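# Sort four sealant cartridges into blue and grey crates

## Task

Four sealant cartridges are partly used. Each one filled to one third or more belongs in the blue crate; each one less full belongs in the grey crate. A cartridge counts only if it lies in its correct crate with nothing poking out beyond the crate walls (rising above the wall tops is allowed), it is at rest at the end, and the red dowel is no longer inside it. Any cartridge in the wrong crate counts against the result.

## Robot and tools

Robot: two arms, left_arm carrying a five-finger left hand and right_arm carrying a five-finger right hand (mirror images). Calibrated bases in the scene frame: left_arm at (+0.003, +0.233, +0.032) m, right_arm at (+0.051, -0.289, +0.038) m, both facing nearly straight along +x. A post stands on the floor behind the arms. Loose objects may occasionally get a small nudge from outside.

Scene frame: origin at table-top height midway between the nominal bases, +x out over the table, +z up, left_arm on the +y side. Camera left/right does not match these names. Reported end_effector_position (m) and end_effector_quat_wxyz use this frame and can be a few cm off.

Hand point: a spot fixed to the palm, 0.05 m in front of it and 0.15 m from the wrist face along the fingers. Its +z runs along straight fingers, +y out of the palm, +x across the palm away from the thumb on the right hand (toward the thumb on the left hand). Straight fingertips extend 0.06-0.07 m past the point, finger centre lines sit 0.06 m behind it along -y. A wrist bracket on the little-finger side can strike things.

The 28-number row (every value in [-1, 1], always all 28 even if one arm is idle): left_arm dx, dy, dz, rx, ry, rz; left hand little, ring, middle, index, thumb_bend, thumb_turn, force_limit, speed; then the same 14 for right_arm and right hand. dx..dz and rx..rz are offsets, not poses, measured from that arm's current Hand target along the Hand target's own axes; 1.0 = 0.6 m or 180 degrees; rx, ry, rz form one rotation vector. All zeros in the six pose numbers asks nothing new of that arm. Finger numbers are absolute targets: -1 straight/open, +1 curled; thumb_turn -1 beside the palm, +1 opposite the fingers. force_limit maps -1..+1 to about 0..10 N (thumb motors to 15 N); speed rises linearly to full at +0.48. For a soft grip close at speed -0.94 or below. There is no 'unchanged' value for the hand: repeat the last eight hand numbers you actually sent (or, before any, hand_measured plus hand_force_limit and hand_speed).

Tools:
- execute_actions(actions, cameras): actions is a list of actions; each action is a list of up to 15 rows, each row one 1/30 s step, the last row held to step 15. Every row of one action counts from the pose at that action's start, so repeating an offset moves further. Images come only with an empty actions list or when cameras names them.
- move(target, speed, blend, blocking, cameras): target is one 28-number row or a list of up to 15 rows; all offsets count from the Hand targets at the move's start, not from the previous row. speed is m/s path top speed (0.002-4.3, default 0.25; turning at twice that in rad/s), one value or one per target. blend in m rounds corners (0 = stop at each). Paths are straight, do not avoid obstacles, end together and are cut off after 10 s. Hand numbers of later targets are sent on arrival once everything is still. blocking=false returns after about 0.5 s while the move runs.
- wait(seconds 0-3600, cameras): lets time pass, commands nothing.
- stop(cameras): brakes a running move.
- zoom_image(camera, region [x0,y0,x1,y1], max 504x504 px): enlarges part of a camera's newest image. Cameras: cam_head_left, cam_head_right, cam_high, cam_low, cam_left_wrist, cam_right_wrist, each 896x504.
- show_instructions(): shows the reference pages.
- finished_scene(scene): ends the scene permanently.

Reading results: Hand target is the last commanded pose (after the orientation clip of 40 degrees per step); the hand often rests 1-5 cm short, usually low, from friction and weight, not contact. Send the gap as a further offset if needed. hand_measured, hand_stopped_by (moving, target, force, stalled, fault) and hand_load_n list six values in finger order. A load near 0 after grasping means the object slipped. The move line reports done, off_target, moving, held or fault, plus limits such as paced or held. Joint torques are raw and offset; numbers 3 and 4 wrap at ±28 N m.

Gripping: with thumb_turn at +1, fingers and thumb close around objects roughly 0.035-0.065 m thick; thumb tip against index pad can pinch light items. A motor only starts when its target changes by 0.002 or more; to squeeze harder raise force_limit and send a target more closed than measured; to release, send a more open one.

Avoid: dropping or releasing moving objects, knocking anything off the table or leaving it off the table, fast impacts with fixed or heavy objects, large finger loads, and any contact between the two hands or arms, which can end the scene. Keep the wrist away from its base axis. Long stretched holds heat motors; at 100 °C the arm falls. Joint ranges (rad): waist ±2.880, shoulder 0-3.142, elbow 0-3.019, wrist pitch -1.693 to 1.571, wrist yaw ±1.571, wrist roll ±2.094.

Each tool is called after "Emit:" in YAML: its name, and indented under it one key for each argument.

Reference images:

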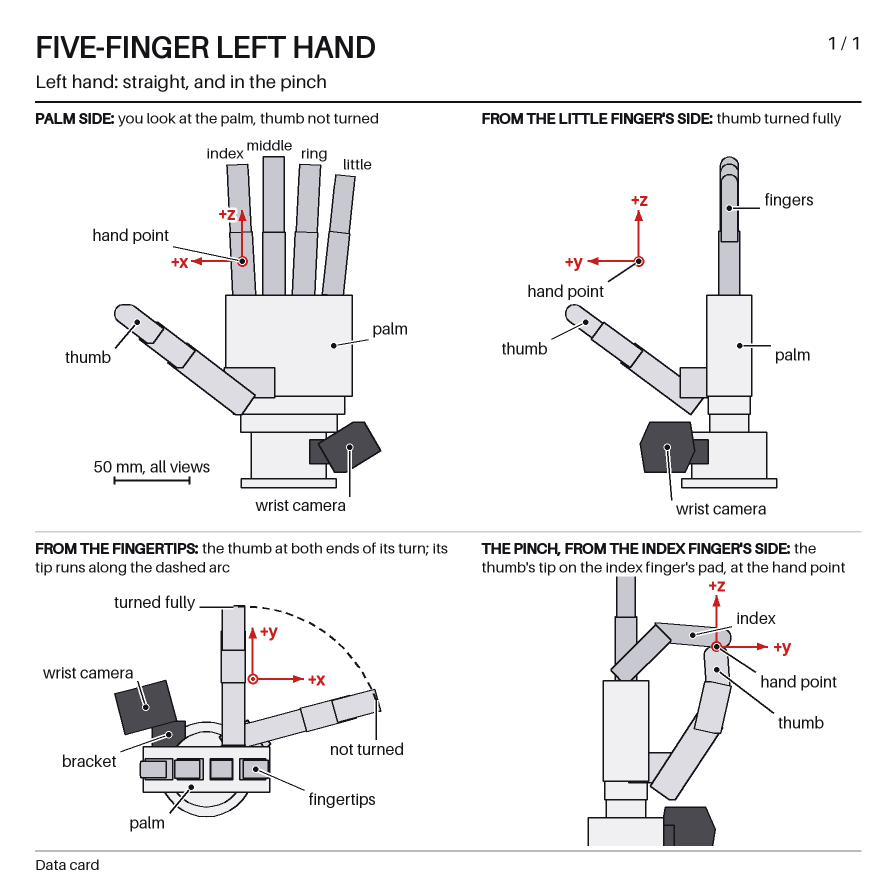

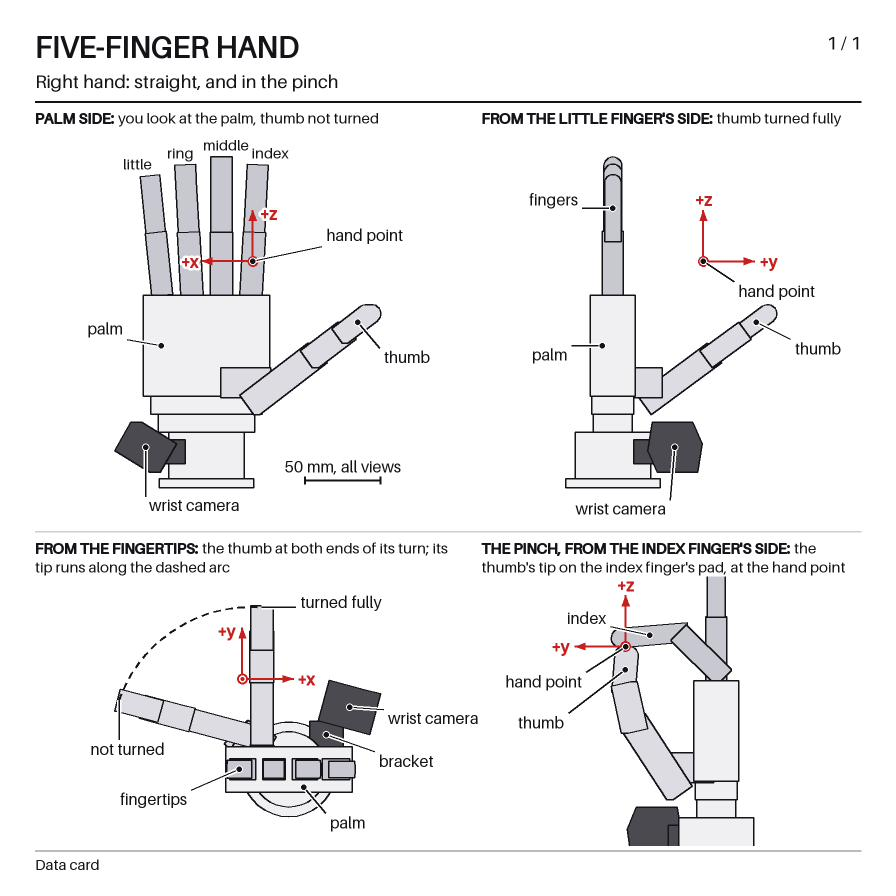

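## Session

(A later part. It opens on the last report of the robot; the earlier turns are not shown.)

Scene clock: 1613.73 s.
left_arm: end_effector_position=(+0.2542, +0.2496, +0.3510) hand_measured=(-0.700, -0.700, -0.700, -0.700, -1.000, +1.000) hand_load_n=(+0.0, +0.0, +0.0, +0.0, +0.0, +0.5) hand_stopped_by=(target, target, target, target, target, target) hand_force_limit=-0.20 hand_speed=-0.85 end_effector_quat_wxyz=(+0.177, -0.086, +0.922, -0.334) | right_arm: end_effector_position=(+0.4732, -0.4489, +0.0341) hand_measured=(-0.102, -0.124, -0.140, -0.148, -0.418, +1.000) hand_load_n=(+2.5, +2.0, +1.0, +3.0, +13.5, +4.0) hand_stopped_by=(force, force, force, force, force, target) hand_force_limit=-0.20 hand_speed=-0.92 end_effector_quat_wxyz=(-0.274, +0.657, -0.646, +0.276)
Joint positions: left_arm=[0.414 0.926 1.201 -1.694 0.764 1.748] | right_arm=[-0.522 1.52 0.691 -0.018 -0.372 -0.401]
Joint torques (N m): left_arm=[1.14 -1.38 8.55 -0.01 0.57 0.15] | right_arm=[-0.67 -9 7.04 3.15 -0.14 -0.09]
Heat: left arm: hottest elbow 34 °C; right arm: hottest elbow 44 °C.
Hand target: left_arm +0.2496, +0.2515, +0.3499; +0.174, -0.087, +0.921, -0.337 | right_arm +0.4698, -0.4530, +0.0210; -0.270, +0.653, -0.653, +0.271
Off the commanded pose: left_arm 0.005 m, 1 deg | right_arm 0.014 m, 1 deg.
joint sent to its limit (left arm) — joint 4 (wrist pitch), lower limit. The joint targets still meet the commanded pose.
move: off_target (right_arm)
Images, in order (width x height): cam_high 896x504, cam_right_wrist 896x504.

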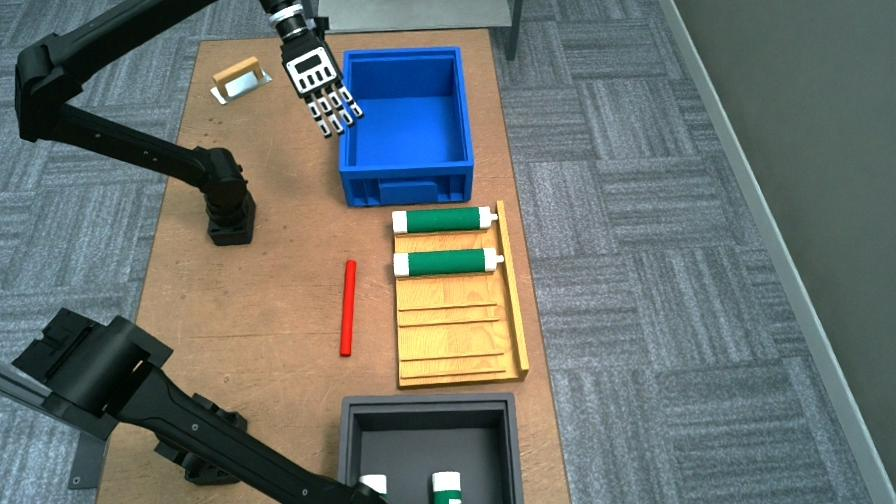

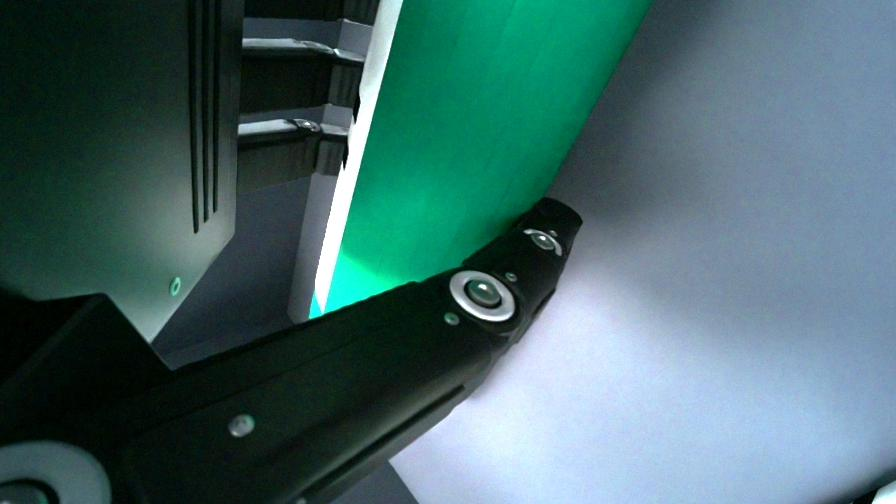

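Emit:
move:
  target: [0,0,0,0,0,0,-0.7,-0.7,-0.7,-0.7,-1,1,-0.2,-0.85,0,0,0,0,0,0,-0.42,-0.42,-0.42,-0.42,-1,1,-0.2,-0.88]
  cameras: ["cam_right_wrist","cam_high"]

Scene clock: 1620.97 s.
left_arm: end_effector_position=(+0.2542, +0.2496, +0.3510) hand_measured=(-0.700, -0.700, -0.700, -0.700, -1.000, +1.000) hand_load_n=(+0.0, +0.0, +0.0, +0.0, +0.0, +0.0) hand_stopped_by=(target, target, target, target, target, target) hand_force_limit=-0.20 hand_speed=-0.85 end_effector_quat_wxyz=(+0.177, -0.086, +0.922, -0.334) | right_arm: end_effector_position=(+0.4729, -0.4512, +0.0349) hand_measured=(-0.420, -0.420, -0.418, -0.420, -1.000, +1.000) hand_load_n=(+0.0, +0.0, -4.0, +0.0, +0.0, +0.0) hand_stopped_by=(target, target, target, target, target, target) hand_force_limit=-0.20 hand_speed=-0.88 end_effector_quat_wxyz=(-0.276, +0.654, -0.647, +0.277)
Joint positions: left_arm=[0.414 0.926 1.201 -1.694 0.764 1.748] | right_arm=[-0.529 1.519 0.69 -0.014 -0.377 -0.4]
Joint torques (N m): left_arm=[1.44 -1.2 8.53 0.03 0.59 0.17] | right_arm=[-0.32 -9 7.05 2.78 0.03 -0.13]
Heat: left arm: hottest elbow 34 °C; right arm: hottest elbow 43 °C.
Hand target: left_arm +0.2496, +0.2515, +0.3499; +0.174, -0.087, +0.921, -0.337 | right_arm +0.4699, -0.4529, +0.0211; -0.270, +0.654, -0.653, +0.271
Off the commanded pose: left_arm 0.005 m, 1 deg | right_arm 0.014 m, 1 deg.
joint sent to its limit (left arm) — joint 4 (wrist pitch), lower limit. The joint targets still meet the commanded pose.
move: done
Images, in order (width x height): cam_high 896x504, cam_right_wrist 896x504.

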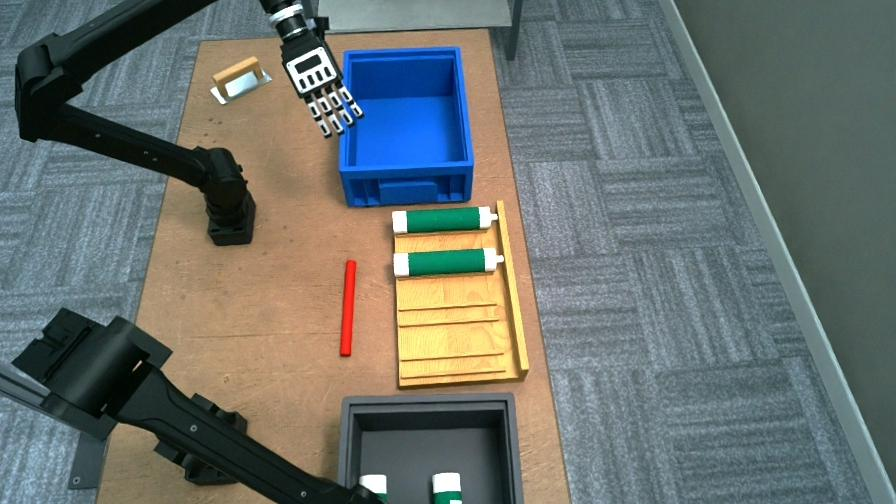

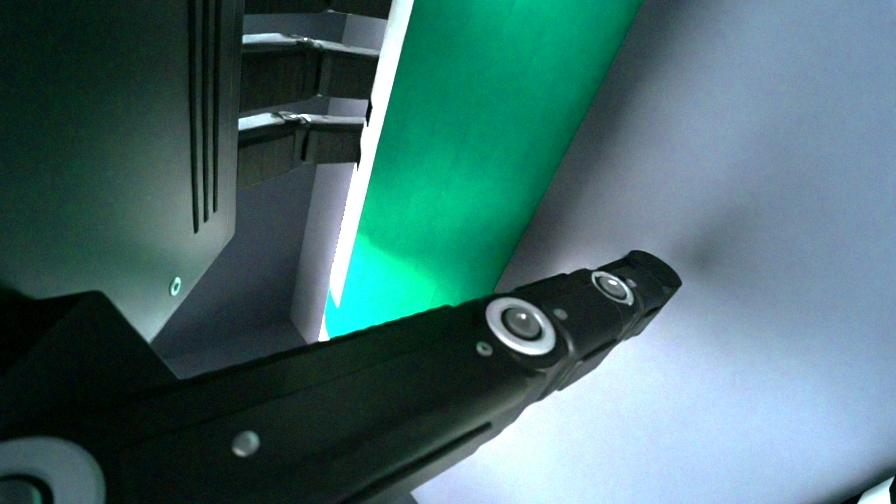

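Emit:
move:
  target:
    - [0,0,0,0,0,0,-0.7,-0.7,-0.7,-0.7,-1,1,-0.2,-0.85,0,-0.1,-0.1,0,0,0,-0.42,-0.42,-0.42,-0.42,-1,1,-0.2,-0.88]
    - [0,0,0,0,0,0,-0.7,-0.7,-0.7,-0.7,-1,1,-0.2,-0.85,0,-0.3064,-0.3064,0,0,0,-0.42,-0.42,-0.42,-0.42,-1,1,-0.2,-0.88]
  speed: [0.06,0.2]
  blend: [0.02,0]
  cameras: ["cam_right_wrist","cam_high","cam_head_left"]

Scene clock: 1645.27 s.
left_arm: end_effector_position=(+0.2542, +0.2496, +0.3510) hand_measured=(-0.700, -0.700, -0.700, -0.700, -1.000, +1.000) hand_load_n=(-0.5, +0.0, +0.0, +0.0, -0.5, +0.0) hand_stopped_by=(target, target, target, target, target, target) hand_force_limit=-0.20 hand_speed=-0.85 end_effector_quat_wxyz=(+0.177, -0.086, +0.922, -0.334) | right_arm: end_effector_position=(+0.4614, -0.4458, +0.2610) hand_measured=(-0.420, -0.420, -0.420, -0.420, -1.000, +1.000) hand_load_n=(+0.0, +0.0, +0.0, +0.0, +0.0, +0.0) hand_stopped_by=(target, target, target, target, target, target) hand_force_limit=-0.20 hand_speed=-0.88 end_effector_quat_wxyz=(-0.267, +0.656, -0.657, +0.257)
Joint positions: left_arm=[0.414 0.926 1.201 -1.694 0.764 1.748] | right_arm=[-0.529 1.198 1.079 -0.771 -0.37 -0.4]
Joint torques (N m): left_arm=[1.08 -1.49 8.54 0.05 0.6 0.16] | right_arm=[-0.44 -9.29 14.32 1.5 -0.18 -0.09]
Heat: left arm: hottest elbow 34 °C; right arm: hottest elbow 42 °C.
Hand target: left_arm +0.2496, +0.2515, +0.3499; +0.174, -0.087, +0.921, -0.337 | right_arm +0.4696, -0.4524, +0.2810; -0.270, +0.654, -0.653, +0.271
Off the commanded pose: left_arm 0.005 m, 1 deg | right_arm 0.023 m, 2 deg.
joint sent to its limit (left arm) — joint 4 (wrist pitch), lower limit. The joint targets still meet the commanded pose.
move: off_target (right_arm)
Images, in order (width x height): cam_head_left 896x504, cam_high 896x504, cam_right_wrist 896x504.

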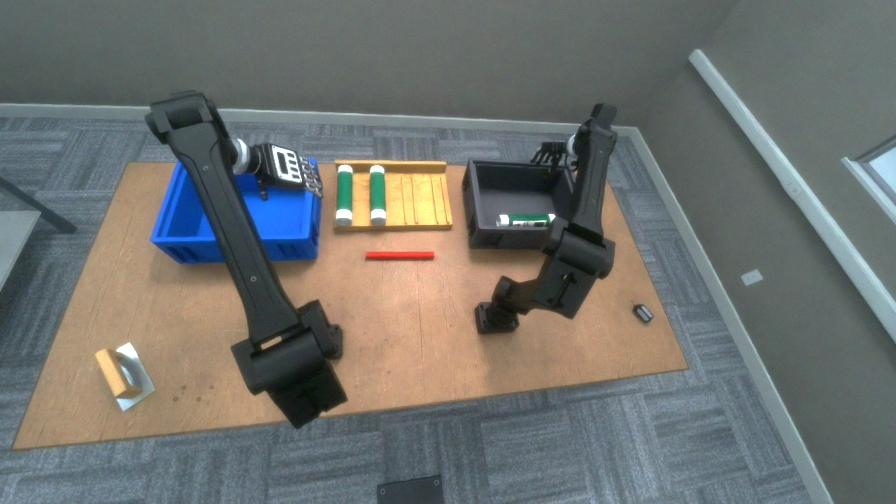

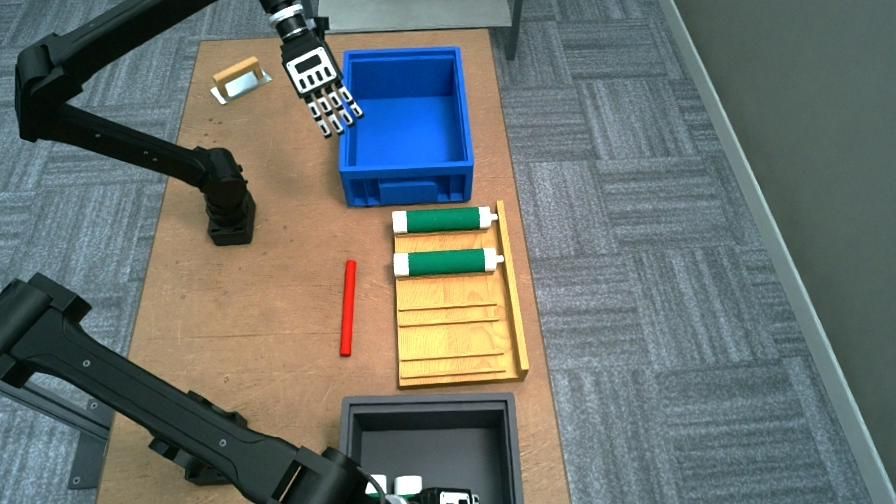

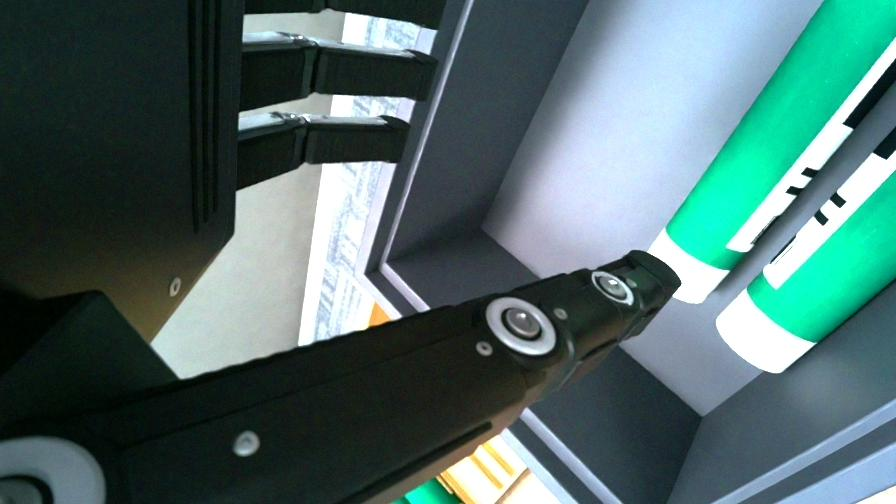

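Emit:
move:
  target: [-0.2185,-0.0968,0.4728,0.087,0.125,-0.0032,-0.7,-0.7,-0.7,-0.7,-1,1,-0.2,-0.85,0,0,0,0,0,0,-0.42,-0.42,-0.42,-0.42,-1,1,-0.2,-0.88]
  speed: 0.2
  cameras: ["cam_high","cam_left_wrist","cam_head_right"]

Scene clock: 1663.37 s.
left_arm: end_effector_position=(+0.4654, +0.0823, +0.2029) hand_measured=(-0.700, -0.700, -0.700, -0.700, -1.000, +1.000) hand_load_n=(+0.0, +0.0, +0.0, +0.0, -0.5, +0.0) hand_stopped_by=(target, target, target, target, target, target) hand_force_limit=-0.20 hand_speed=-0.85 end_effector_quat_wxyz=(-0.016, -0.013, +0.884, -0.468) | right_arm: end_effector_position=(+0.4614, -0.4458, +0.2610) hand_measured=(-0.420, -0.420, -0.420, -0.420, -1.000, +1.000) hand_load_n=(+0.0, +0.0, +0.0, +0.0, +0.0, +0.0) hand_stopped_by=(target, target, target, target, target, target) hand_force_limit=-0.20 hand_speed=-0.88 end_effector_quat_wxyz=(-0.267, +0.656, -0.657, +0.257)
Joint positions: left_arm=[-0.057 1.671 1.41 -1.271 0.973 1.474] | right_arm=[-0.529 1.198 1.079 -0.771 -0.37 -0.4]
Joint torques (N m): left_arm=[-0.62 -9.11 13.61 -0.05 0.8 0.02] | right_arm=[-0.44 -9.52 14.32 1.36 -0.18 -0.1]
Heat: left arm: hottest elbow 35 °C; right arm: hottest elbow 47 °C.
Hand target: left_arm +0.4808, +0.0762, +0.2203; +0.000, +0.000, +0.883, -0.470 | right_arm +0.4697, -0.4524, +0.2810; -0.270, +0.653, -0.653, +0.272
Off the commanded pose: left_arm 0.024 m, 2 deg | right_arm 0.023 m, 2 deg.
move: off_target (left_arm)
Images, in order (width x height): cam_head_right 896x504, cam_high 896x504, cam_left_wrist 896x504.

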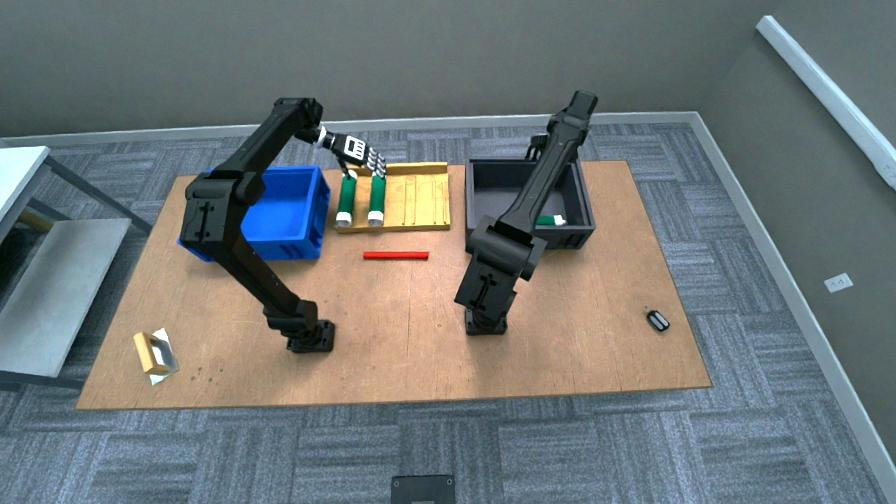

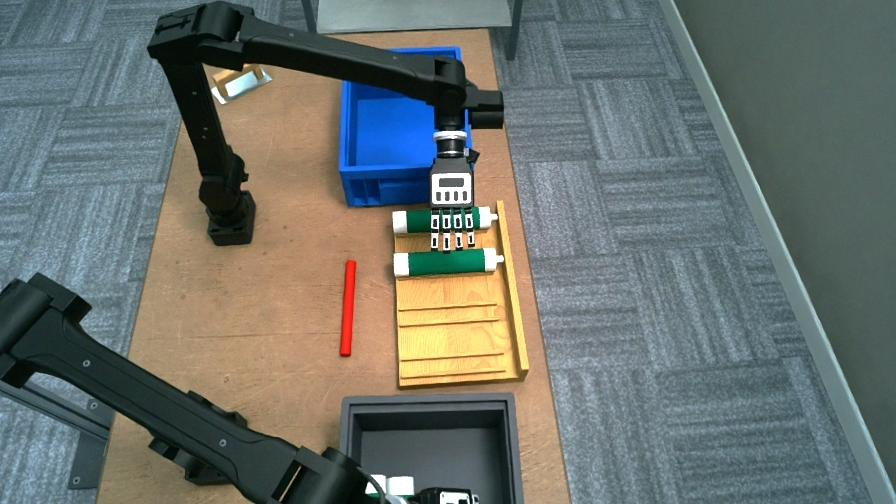

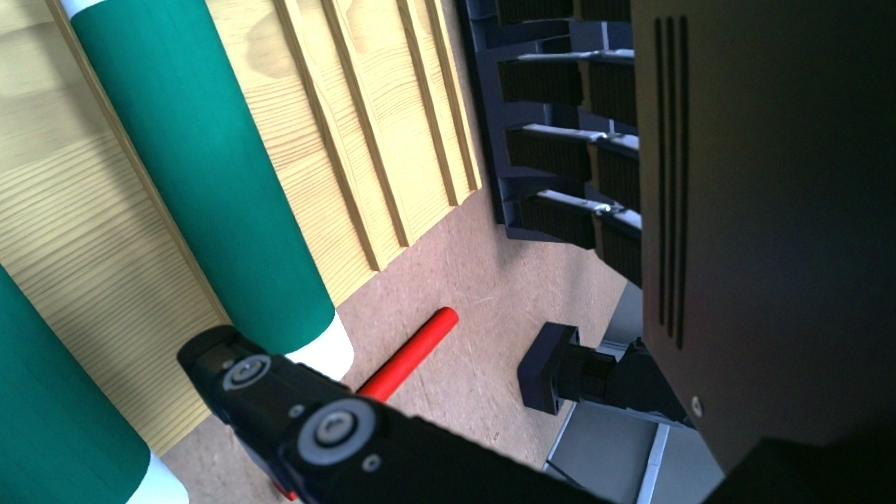

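Emit:
move:
  target:
    - [0,0.145,0.098,0,0,0,-0.7,-0.7,-0.7,-0.7,-1,1,-0.2,-0.85,0,0,0,0,0,0,-0.42,-0.42,-0.42,-0.42,-1,1,-0.2,-0.88]
    - [0,0.2146,0.145,0,0,0,-0.7,-0.7,-0.7,-0.7,-1,1,-0.2,-0.85,0,0,0,0,0,0,-0.42,-0.42,-0.42,-0.42,-1,1,-0.2,-0.88]
  speed: [0.15,0.05]
  blend: [0.01,0]
  cameras: ["cam_high","cam_left_wrist"]

Emit:
zoom_image:
  camera: "cam_high"
  region: [375, 185, 535, 325]

Scene clock: 1670.50 s.
left_arm: end_effector_position=(+0.4831, +0.0814, +0.0699) hand_measured=(-0.700, -0.700, -0.700, -0.700, -1.000, +1.000) hand_load_n=(+0.0, +0.0, +0.0, -0.5, +0.0, +0.0) hand_stopped_by=(target, target, target, target, target, target) hand_force_limit=-0.20 hand_speed=-0.85 end_effector_quat_wxyz=(+0.004, -0.002, +0.883, -0.469) | right_arm: end_effector_position=(+0.4614, -0.4458, +0.2610) hand_measured=(-0.420, -0.420, -0.420, -0.420, -1.000, +1.000) hand_load_n=(+0.0, +0.0, +0.0, +0.0, +0.0, +0.0) hand_stopped_by=(target, target, target, target, target, target) hand_force_limit=-0.20 hand_speed=-0.88 end_effector_quat_wxyz=(-0.267, +0.656, -0.657, +0.257)
Joint positions: left_arm=[-0.057 1.828 1.247 -0.905 0.974 1.474] | right_arm=[-0.529 1.198 1.079 -0.771 -0.37 -0.4]
Joint torques (N m): left_arm=[-0.73 -9.52 7.41 0.64 0.75 0.02] | right_arm=[-0.21 -9.23 14.35 1.51 -0.17 -0.11]
Heat: left arm: hottest elbow 36 °C; right arm: hottest elbow 48 °C.
Hand target: left_arm +0.4809, +0.0758, +0.0649; +0.000, +0.000, +0.883, -0.470 | right_arm +0.4697, -0.4524, +0.2810; -0.270, +0.653, -0.653, +0.272
Off the commanded pose: left_arm 0.008 m, 1 deg | right_arm 0.023 m, 2 deg.
move: done

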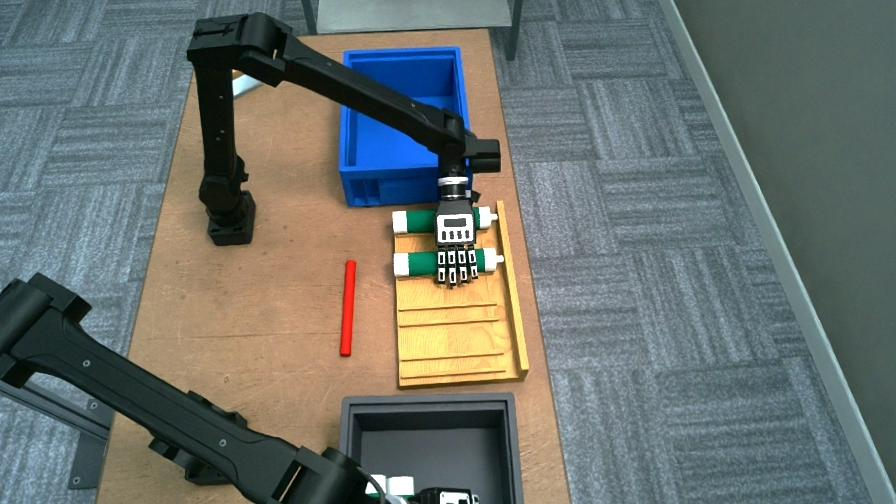

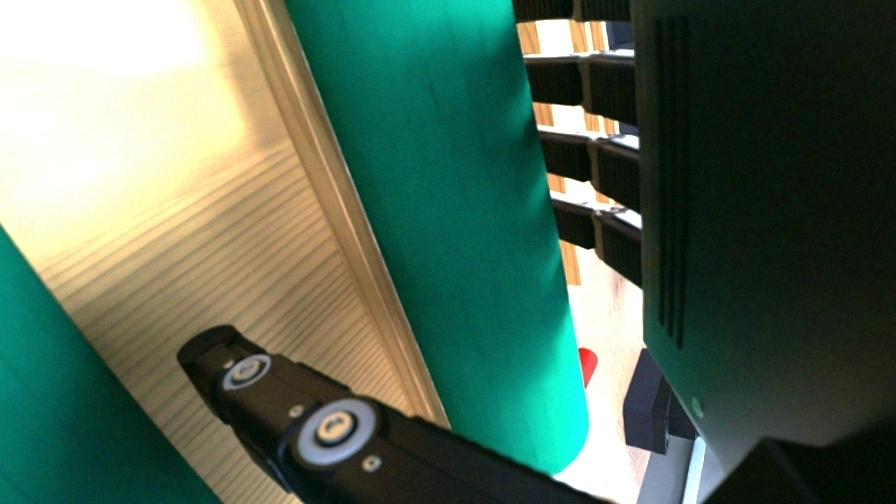

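Scaled by 3.150.

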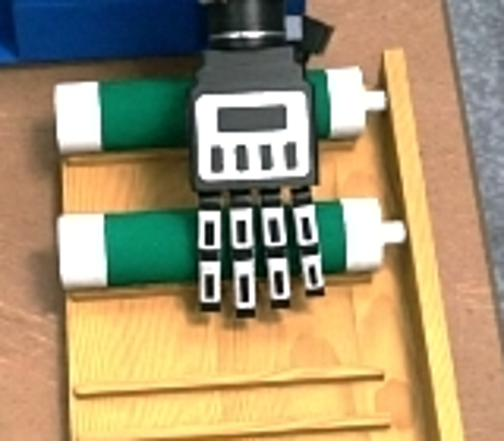

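Emit:
move:
  target: [0.005,-0.0103,0.0152,0,0,0,-0.7,-0.7,-0.7,-0.7,-1,1,-0.2,-0.85,0,0,0,0,0,0,-0.42,-0.42,-0.42,-0.42,-1,1,-0.2,-0.88]
  speed: 0.05

Scene clock: 1675.70 s.
left_arm: end_effector_position=(+0.4800, +0.0697, +0.0660) hand_measured=(-0.700, -0.700, -0.700, -0.700, -1.000, +1.000) hand_load_n=(+0.0, +0.0, +0.0, +0.0, +0.0, +0.0) hand_stopped_by=(target, target, target, target, target, target) hand_force_limit=-0.20 hand_speed=-0.85 end_effector_quat_wxyz=(+0.001, -0.001, +0.883, -0.470) | right_arm: end_effector_position=(+0.4614, -0.4458, +0.2610) hand_measured=(-0.420, -0.420, -0.420, -0.420, -1.000, +1.000) hand_load_n=(+0.0, +0.0, +0.0, +0.0, +0.0, +0.0) hand_stopped_by=(target, target, target, target, target, target) hand_force_limit=-0.20 hand_speed=-0.88 end_effector_quat_wxyz=(-0.267, +0.656, -0.657, +0.257)
Joint positions: left_arm=[-0.079 1.828 1.233 -0.867 0.974 1.44] | right_arm=[-0.529 1.198 1.079 -0.771 -0.37 -0.4]
Joint torques (N m): left_arm=[-0.56 -10.34 7.28 0.69 0.67 -0.04] | right_arm=[-0.38 -9.58 14.35 1.4 -0.17 -0.11]
Heat: left arm: hottest elbow 36 °C; right arm: hottest elbow 49 °C.
Hand target: left_arm +0.4779, +0.0647, +0.0649; +0.000, +0.000, +0.883, -0.470 | right_arm +0.4697, -0.4524, +0.2810; -0.270, +0.653, -0.653, +0.272
Off the commanded pose: left_arm 0.005 m, 0 deg | right_arm 0.023 m, 2 deg.
move: done

Emit:
move:
  target: [0,0,0,0,0,0,-0.22,-0.22,-0.22,-0.22,-0.4,1,-0.4,-0.9,0,0,0,0,0,0,-0.42,-0.42,-0.42,-0.42,-1,1,-0.2,-0.88]
  cameras: ["cam_left_wrist"]

Emit:
move:
  target: [0,0,0,0,0,0,0.1,0.1,0.1,0.1,0.1,1,-0.2,-0.92,0,0,0,0,0,0,-0.42,-0.42,-0.42,-0.42,-1,1,-0.2,-0.88]
  cameras: ["cam_left_wrist"]

Scene clock: 1685.57 s.
left_arm: end_effector_position=(+0.4797, +0.0669, +0.0662) hand_measured=(-0.220, -0.220, -0.220, -0.220, -0.456, +1.000) hand_load_n=(+0.0, +0.0, +0.0, +4.0, +4.5, +0.5) hand_stopped_by=(target, target, target, target, force, target) hand_force_limit=-0.40 hand_speed=-0.90 end_effector_quat_wxyz=(+0.001, +0.001, +0.882, -0.471) | right_arm: end_effector_position=(+0.4614, -0.4458, +0.2610) hand_measured=(-0.420, -0.420, -0.420, -0.420, -1.000, +1.000) hand_load_n=(+0.0, +0.0, +0.0, +0.0, +0.0, +0.0) hand_stopped_by=(target, target, target, target, target, target) hand_force_limit=-0.20 hand_speed=-0.88 end_effector_quat_wxyz=(-0.267, +0.656, -0.657, +0.257)
Joint positions: left_arm=[-0.084 1.828 1.233 -0.864 0.976 1.438] | right_arm=[-0.529 1.198 1.079 -0.771 -0.37 -0.4]
Joint torques (N m): left_arm=[0.03 -10.11 7.23 0.61 0.6 -0.01] | right_arm=[-0.03 -9.35 14.38 1.51 -0.17 -0.1]
Motor temperatures (°C): left_arm=[26 27 35 27 30 26] | right_arm=[28 29 51 25 29 26]
Heat: left arm: hottest elbow 35 °C; right arm: hottest elbow 51 °C.
Hand target: left_arm +0.4779, +0.0648, +0.0650; +0.000, +0.000, +0.883, -0.470 | right_arm +0.4697, -0.4524, +0.2810; -0.270, +0.653, -0.653, +0.272
Off the commanded pose: left_arm 0.003 m, 0 deg | right_arm 0.023 m, 2 deg.
move: done

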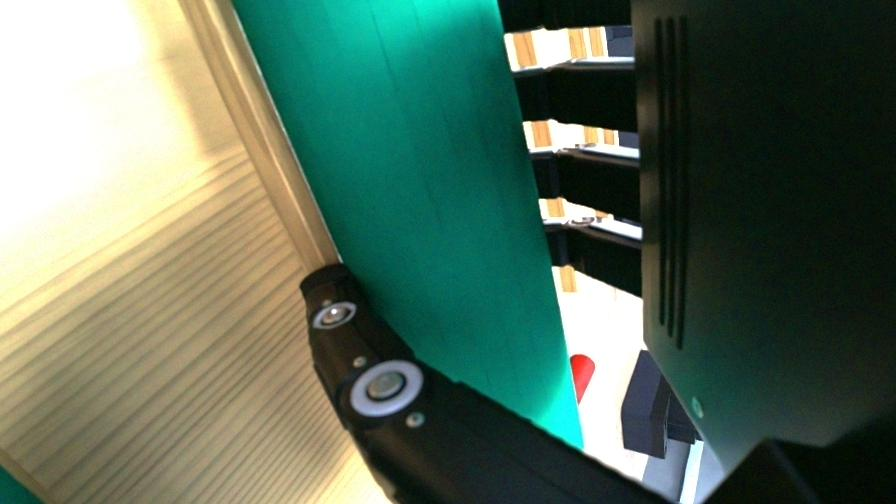

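Scene clock: 1686.17 s.
left_arm: end_effector_position=(+0.4795, +0.0666, +0.0662) hand_measured=(-0.146, -0.170, -0.192, -0.220, -0.452, +1.000) hand_load_n=(+5.5, +4.0, +2.0, +1.0, +11.5, +3.0) hand_stopped_by=(force, force, force, force, force, target) hand_force_limit=-0.20 hand_speed=-0.92 end_effector_quat_wxyz=(+0.001, +0.001, +0.882, -0.471) | right_arm: end_effector_position=(+0.4614, -0.4458, +0.2610) hand_measured=(-0.420, -0.420, -0.420, -0.420, -1.000, +1.000) hand_load_n=(+0.0, +0.0, +0.0, +0.0, +0.5, +0.0) hand_stopped_by=(target, target, target, target, target, target) hand_force_limit=-0.20 hand_speed=-0.88 end_effector_quat_wxyz=(-0.267, +0.656, -0.657, +0.257)
Joint positions: left_arm=[-0.085 1.828 1.233 -0.864 0.976 1.437] | right_arm=[-0.529 1.198 1.079 -0.771 -0.37 -0.4]
Joint torques (N m): left_arm=[-0.38 -10.05 7.32 0.55 0.59 -0.01] | right_arm=[-0.21 -9.17 14.3 1.54 -0.18 -0.1]
Heat: left arm: hottest elbow 35 °C; right arm: hottest elbow 51 °C.
Hand target: left_arm +0.4778, +0.0647, +0.0649; +0.000, +0.000, +0.883, -0.470 | right_arm +0.4697, -0.4524, +0.2810; -0.270, +0.653, -0.653, +0.272
Off the commanded pose: left_arm 0.003 m, 0 deg | right_arm 0.023 m, 2 deg.
move: done

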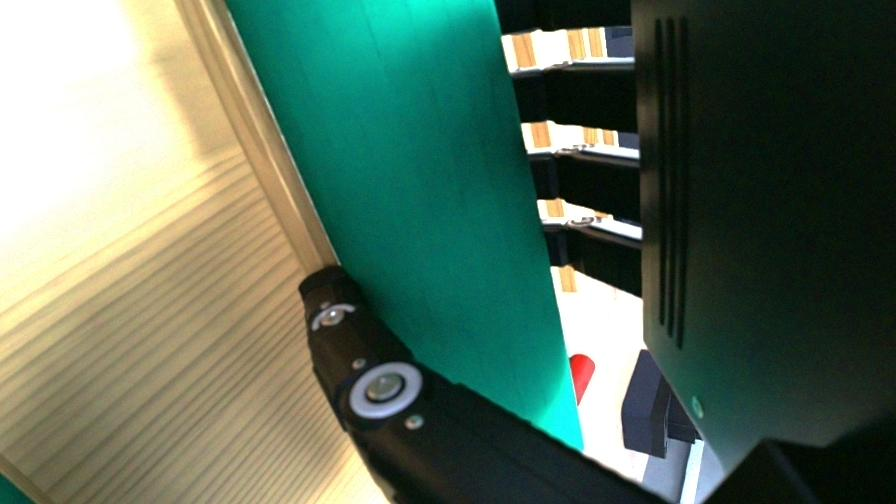

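Emit:
move:
  target:
    - [0,-0.1107,-0.0747,0,0,0,0.1,0.1,0.1,0.1,0.1,1,-0.2,-0.92,-0.0241,0.0285,-0.0516,0,0,0,-0.42,-0.42,-0.42,-0.42,-1,1,-0.2,-0.88]
    - [0,-0.187,-0.126,0,0,0,0.1,0.1,0.1,0.1,0.1,1,-0.2,-0.92,-0.0604,0.0713,-0.129,0,0,0,-0.42,-0.42,-0.42,-0.42,-1,1,-0.2,-0.88]
    - [0.038,0.0112,-0.748,-0.0482,-0.3864,-0.3183,0.1,0.1,0.1,0.1,0.1,1,-0.2,-0.92,-0.1207,0.1426,-0.258,0,0,0,-0.42,-0.42,-0.42,-0.42,-1,1,-0.2,-0.88]
  speed: [0.06,0.12,0.2]
  blend: [0.02,0.02,0]
  cameras: ["cam_high","cam_left_wrist","cam_head_right","cam_head_left"]

Scene clock: 1718.17 s.
left_arm: end_effector_position=(+0.4325, +0.4222, +0.2560) hand_measured=(-0.146, -0.170, -0.192, -0.220, -0.452, +1.000) hand_load_n=(+3.5, +3.0, +2.5, +1.5, +11.5, +4.5) hand_stopped_by=(force, force, force, force, force, target) hand_force_limit=-0.20 hand_speed=-0.92 end_effector_quat_wxyz=(-0.210, +0.671, -0.663, +0.258) | right_arm: end_effector_position=(+0.3058, -0.3804, +0.3344) hand_measured=(-0.420, -0.420, -0.420, -0.420, -1.000, +1.000) hand_load_n=(+0.0, +0.0, +0.0, +0.0, +0.0, +0.0) hand_stopped_by=(target, target, target, target, target, target) hand_force_limit=-0.20 hand_speed=-0.88 end_effector_quat_wxyz=(-0.273, +0.653, -0.650, +0.275)
Joint positions: left_arm=[0.573 1.353 1.243 -0.9 0.406 0.453] | right_arm=[-0.646 0.728 0.992 -1.152 -0.447 -0.495]
Joint torques (N m): left_arm=[0.97 -8.41 17.32 1.69 0.29 -0.05] | right_arm=[-1.08 -2.49 9.31 1.52 -0.3 -0.21]
Heat: left arm: hottest elbow 35 °C; right arm: hottest elbow 53 °C.
Hand target: left_arm +0.4551, +0.4410, +0.3097; -0.270, +0.653, -0.653, +0.271 | right_arm +0.2997, -0.3800, +0.3297; -0.270, +0.653, -0.653, +0.272
Off the commanded pose: left_arm 0.061 m, 7 deg | right_arm 0.008 m, 1 deg.
move: off_target (left_arm)
Images, in order (width x height): cam_head_left 896x504, cam_head_right 896x504, cam_high 896x504, cam_left_wrist 896x504.

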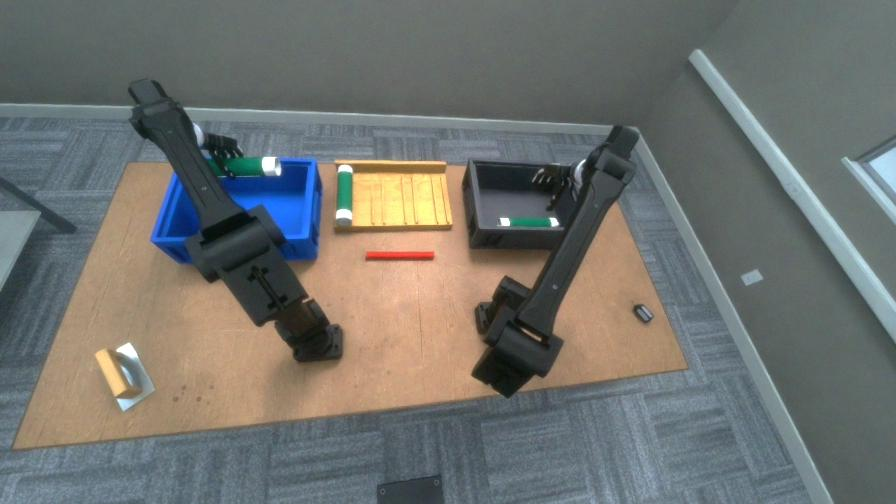

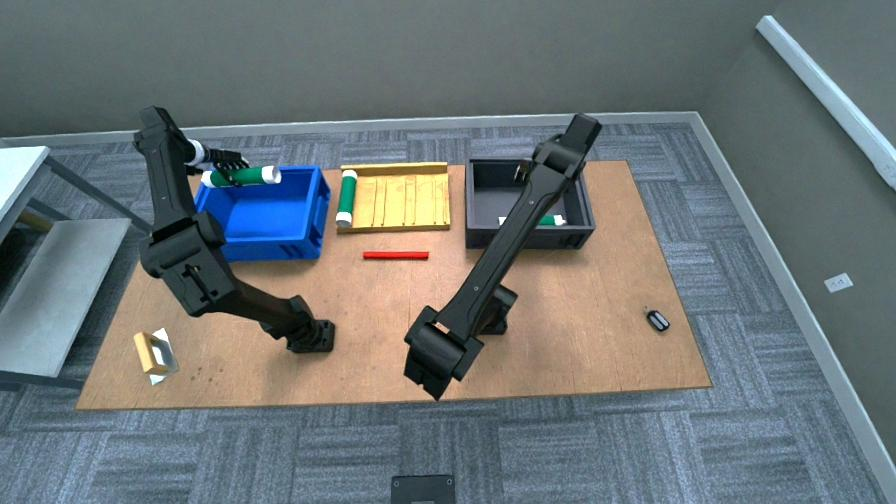

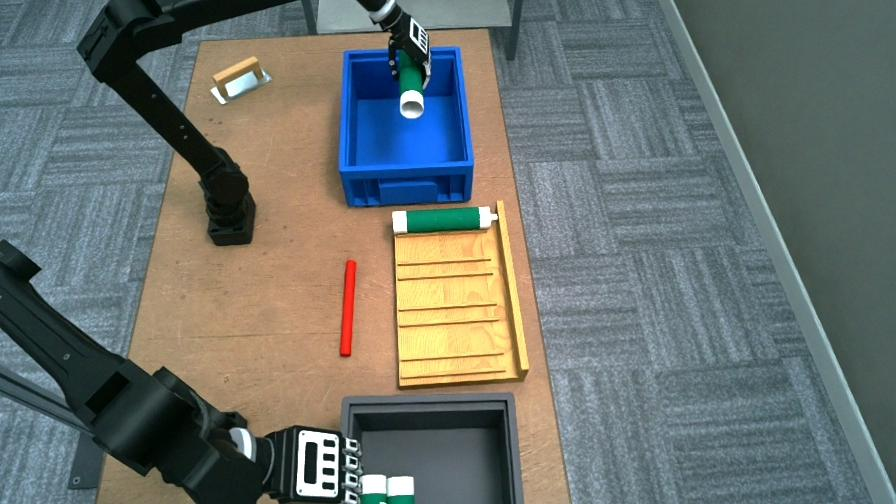

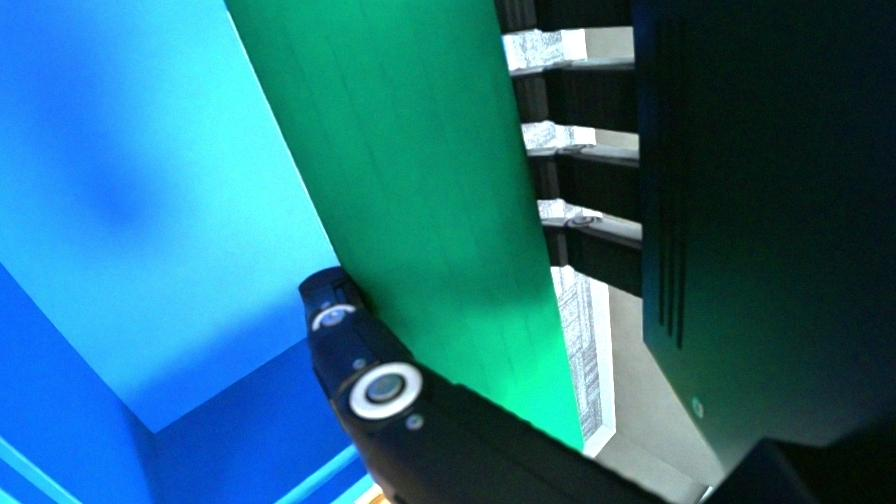

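Emit:
move:
  target: [0,0.1885,0.1885,0,0,0,0.1,0.1,0.1,0.1,0.1,1,-0.2,-0.92,0,0,0,0,0,0,-0.42,-0.42,-0.42,-0.42,-1,1,-0.2,-0.88]
  speed: 0.12
  cameras: ["cam_high","cam_left_wrist","cam_head_left"]

Scene clock: 1728.20 s.
left_arm: end_effector_position=(+0.4467, +0.4317, +0.1355) hand_measured=(-0.146, -0.170, -0.192, -0.220, -0.452, +1.000) hand_load_n=(+3.0, +3.0, +2.5, +2.0, +11.5, +4.5) hand_stopped_by=(force, force, force, force, force, target) hand_force_limit=-0.20 hand_speed=-0.92 end_effector_quat_wxyz=(-0.247, +0.658, -0.660, +0.266) | right_arm: end_effector_position=(+0.3058, -0.3804, +0.3344) hand_measured=(-0.420, -0.420, -0.420, -0.420, -1.000, +1.000) hand_load_n=(+0.0, +0.5, +0.0, +0.0, +0.0, +0.0) hand_stopped_by=(target, target, target, target, target, target) hand_force_limit=-0.20 hand_speed=-0.88 end_effector_quat_wxyz=(-0.273, +0.653, -0.650, +0.275)
Joint positions: left_arm=[0.573 1.443 0.984 -0.471 0.405 0.451] | right_arm=[-0.646 0.728 0.992 -1.152 -0.447 -0.495]
Joint torques (N m): left_arm=[0.85 -7.65 10.28 2.03 0.28 -0.01] | right_arm=[-0.97 -2.55 9.25 1.39 -0.28 -0.19]
Heat: left arm: hottest elbow 38 °C; right arm: hottest elbow 51 °C.
Hand target: left_arm +0.4552, +0.4409, +0.1498; -0.270, +0.653, -0.653, +0.271 | right_arm +0.2997, -0.3800, +0.3297; -0.270, +0.653, -0.653, +0.272
Off the commanded pose: left_arm 0.019 m, 3 deg | right_arm 0.008 m, 1 deg.
move: off_target (left_arm)
Images, in order (width x height): cam_head_left 896x504, cam_high 896x504, cam_left_wrist 896x504.

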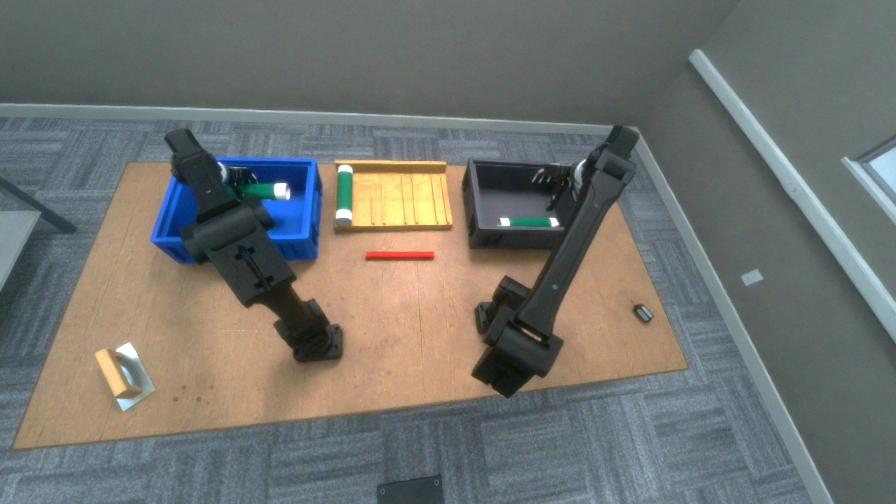

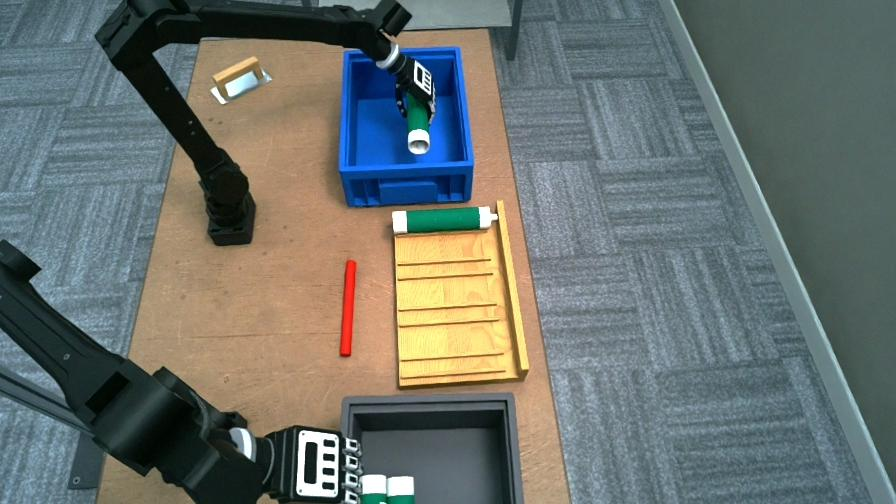

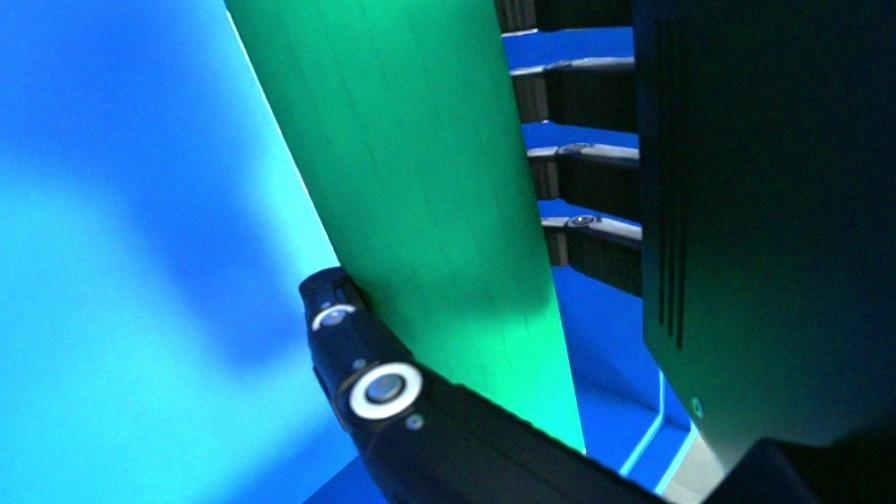

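Emit:
move:
  target: [0,0.0825,0.0825,0,0,0,0.1,0.1,0.1,0.1,0.1,1,-0.2,-0.92,0,0,0,0,0,0,-0.42,-0.42,-0.42,-0.42,-1,1,-0.2,-0.88]
  speed: 0.08

Scene clock: 1732.20 s.
left_arm: end_effector_position=(+0.4465, +0.4315, +0.0682) hand_measured=(-0.146, -0.170, -0.192, -0.220, -0.452, +1.000) hand_load_n=(+3.5, +3.0, +2.5, +1.5, +11.0, +4.5) hand_stopped_by=(force, force, force, force, force, target) hand_force_limit=-0.20 hand_speed=-0.92 end_effector_quat_wxyz=(-0.249, +0.657, -0.660, +0.266) | right_arm: end_effector_position=(+0.3058, -0.3804, +0.3344) hand_measured=(-0.420, -0.420, -0.420, -0.420, -1.000, +1.000) hand_load_n=(+0.0, +0.0, +0.0, +0.0, +0.0, +0.0) hand_stopped_by=(target, target, target, target, target, target) hand_force_limit=-0.20 hand_speed=-0.88 end_effector_quat_wxyz=(-0.273, +0.653, -0.650, +0.275)
Joint positions: left_arm=[0.573 1.543 0.887 -0.268 0.405 0.45] | right_arm=[-0.646 0.728 0.992 -1.152 -0.447 -0.495]
Joint torques (N m): left_arm=[0.79 -7.82 9.09 2.07 0.29 -0.02] | right_arm=[-0.85 -2.9 9.24 1.54 -0.32 -0.22]
Heat: left arm: hottest elbow 38 °C; right arm: hottest elbow 50 °C.
Hand target: left_arm +0.4551, +0.4408, +0.0797; -0.270, +0.653, -0.653, +0.271 | right_arm +0.2997, -0.3800, +0.3297; -0.270, +0.653, -0.653, +0.272
Off the commanded pose: left_arm 0.017 m, 3 deg | right_arm 0.008 m, 1 deg.
move: off_target (left_arm)


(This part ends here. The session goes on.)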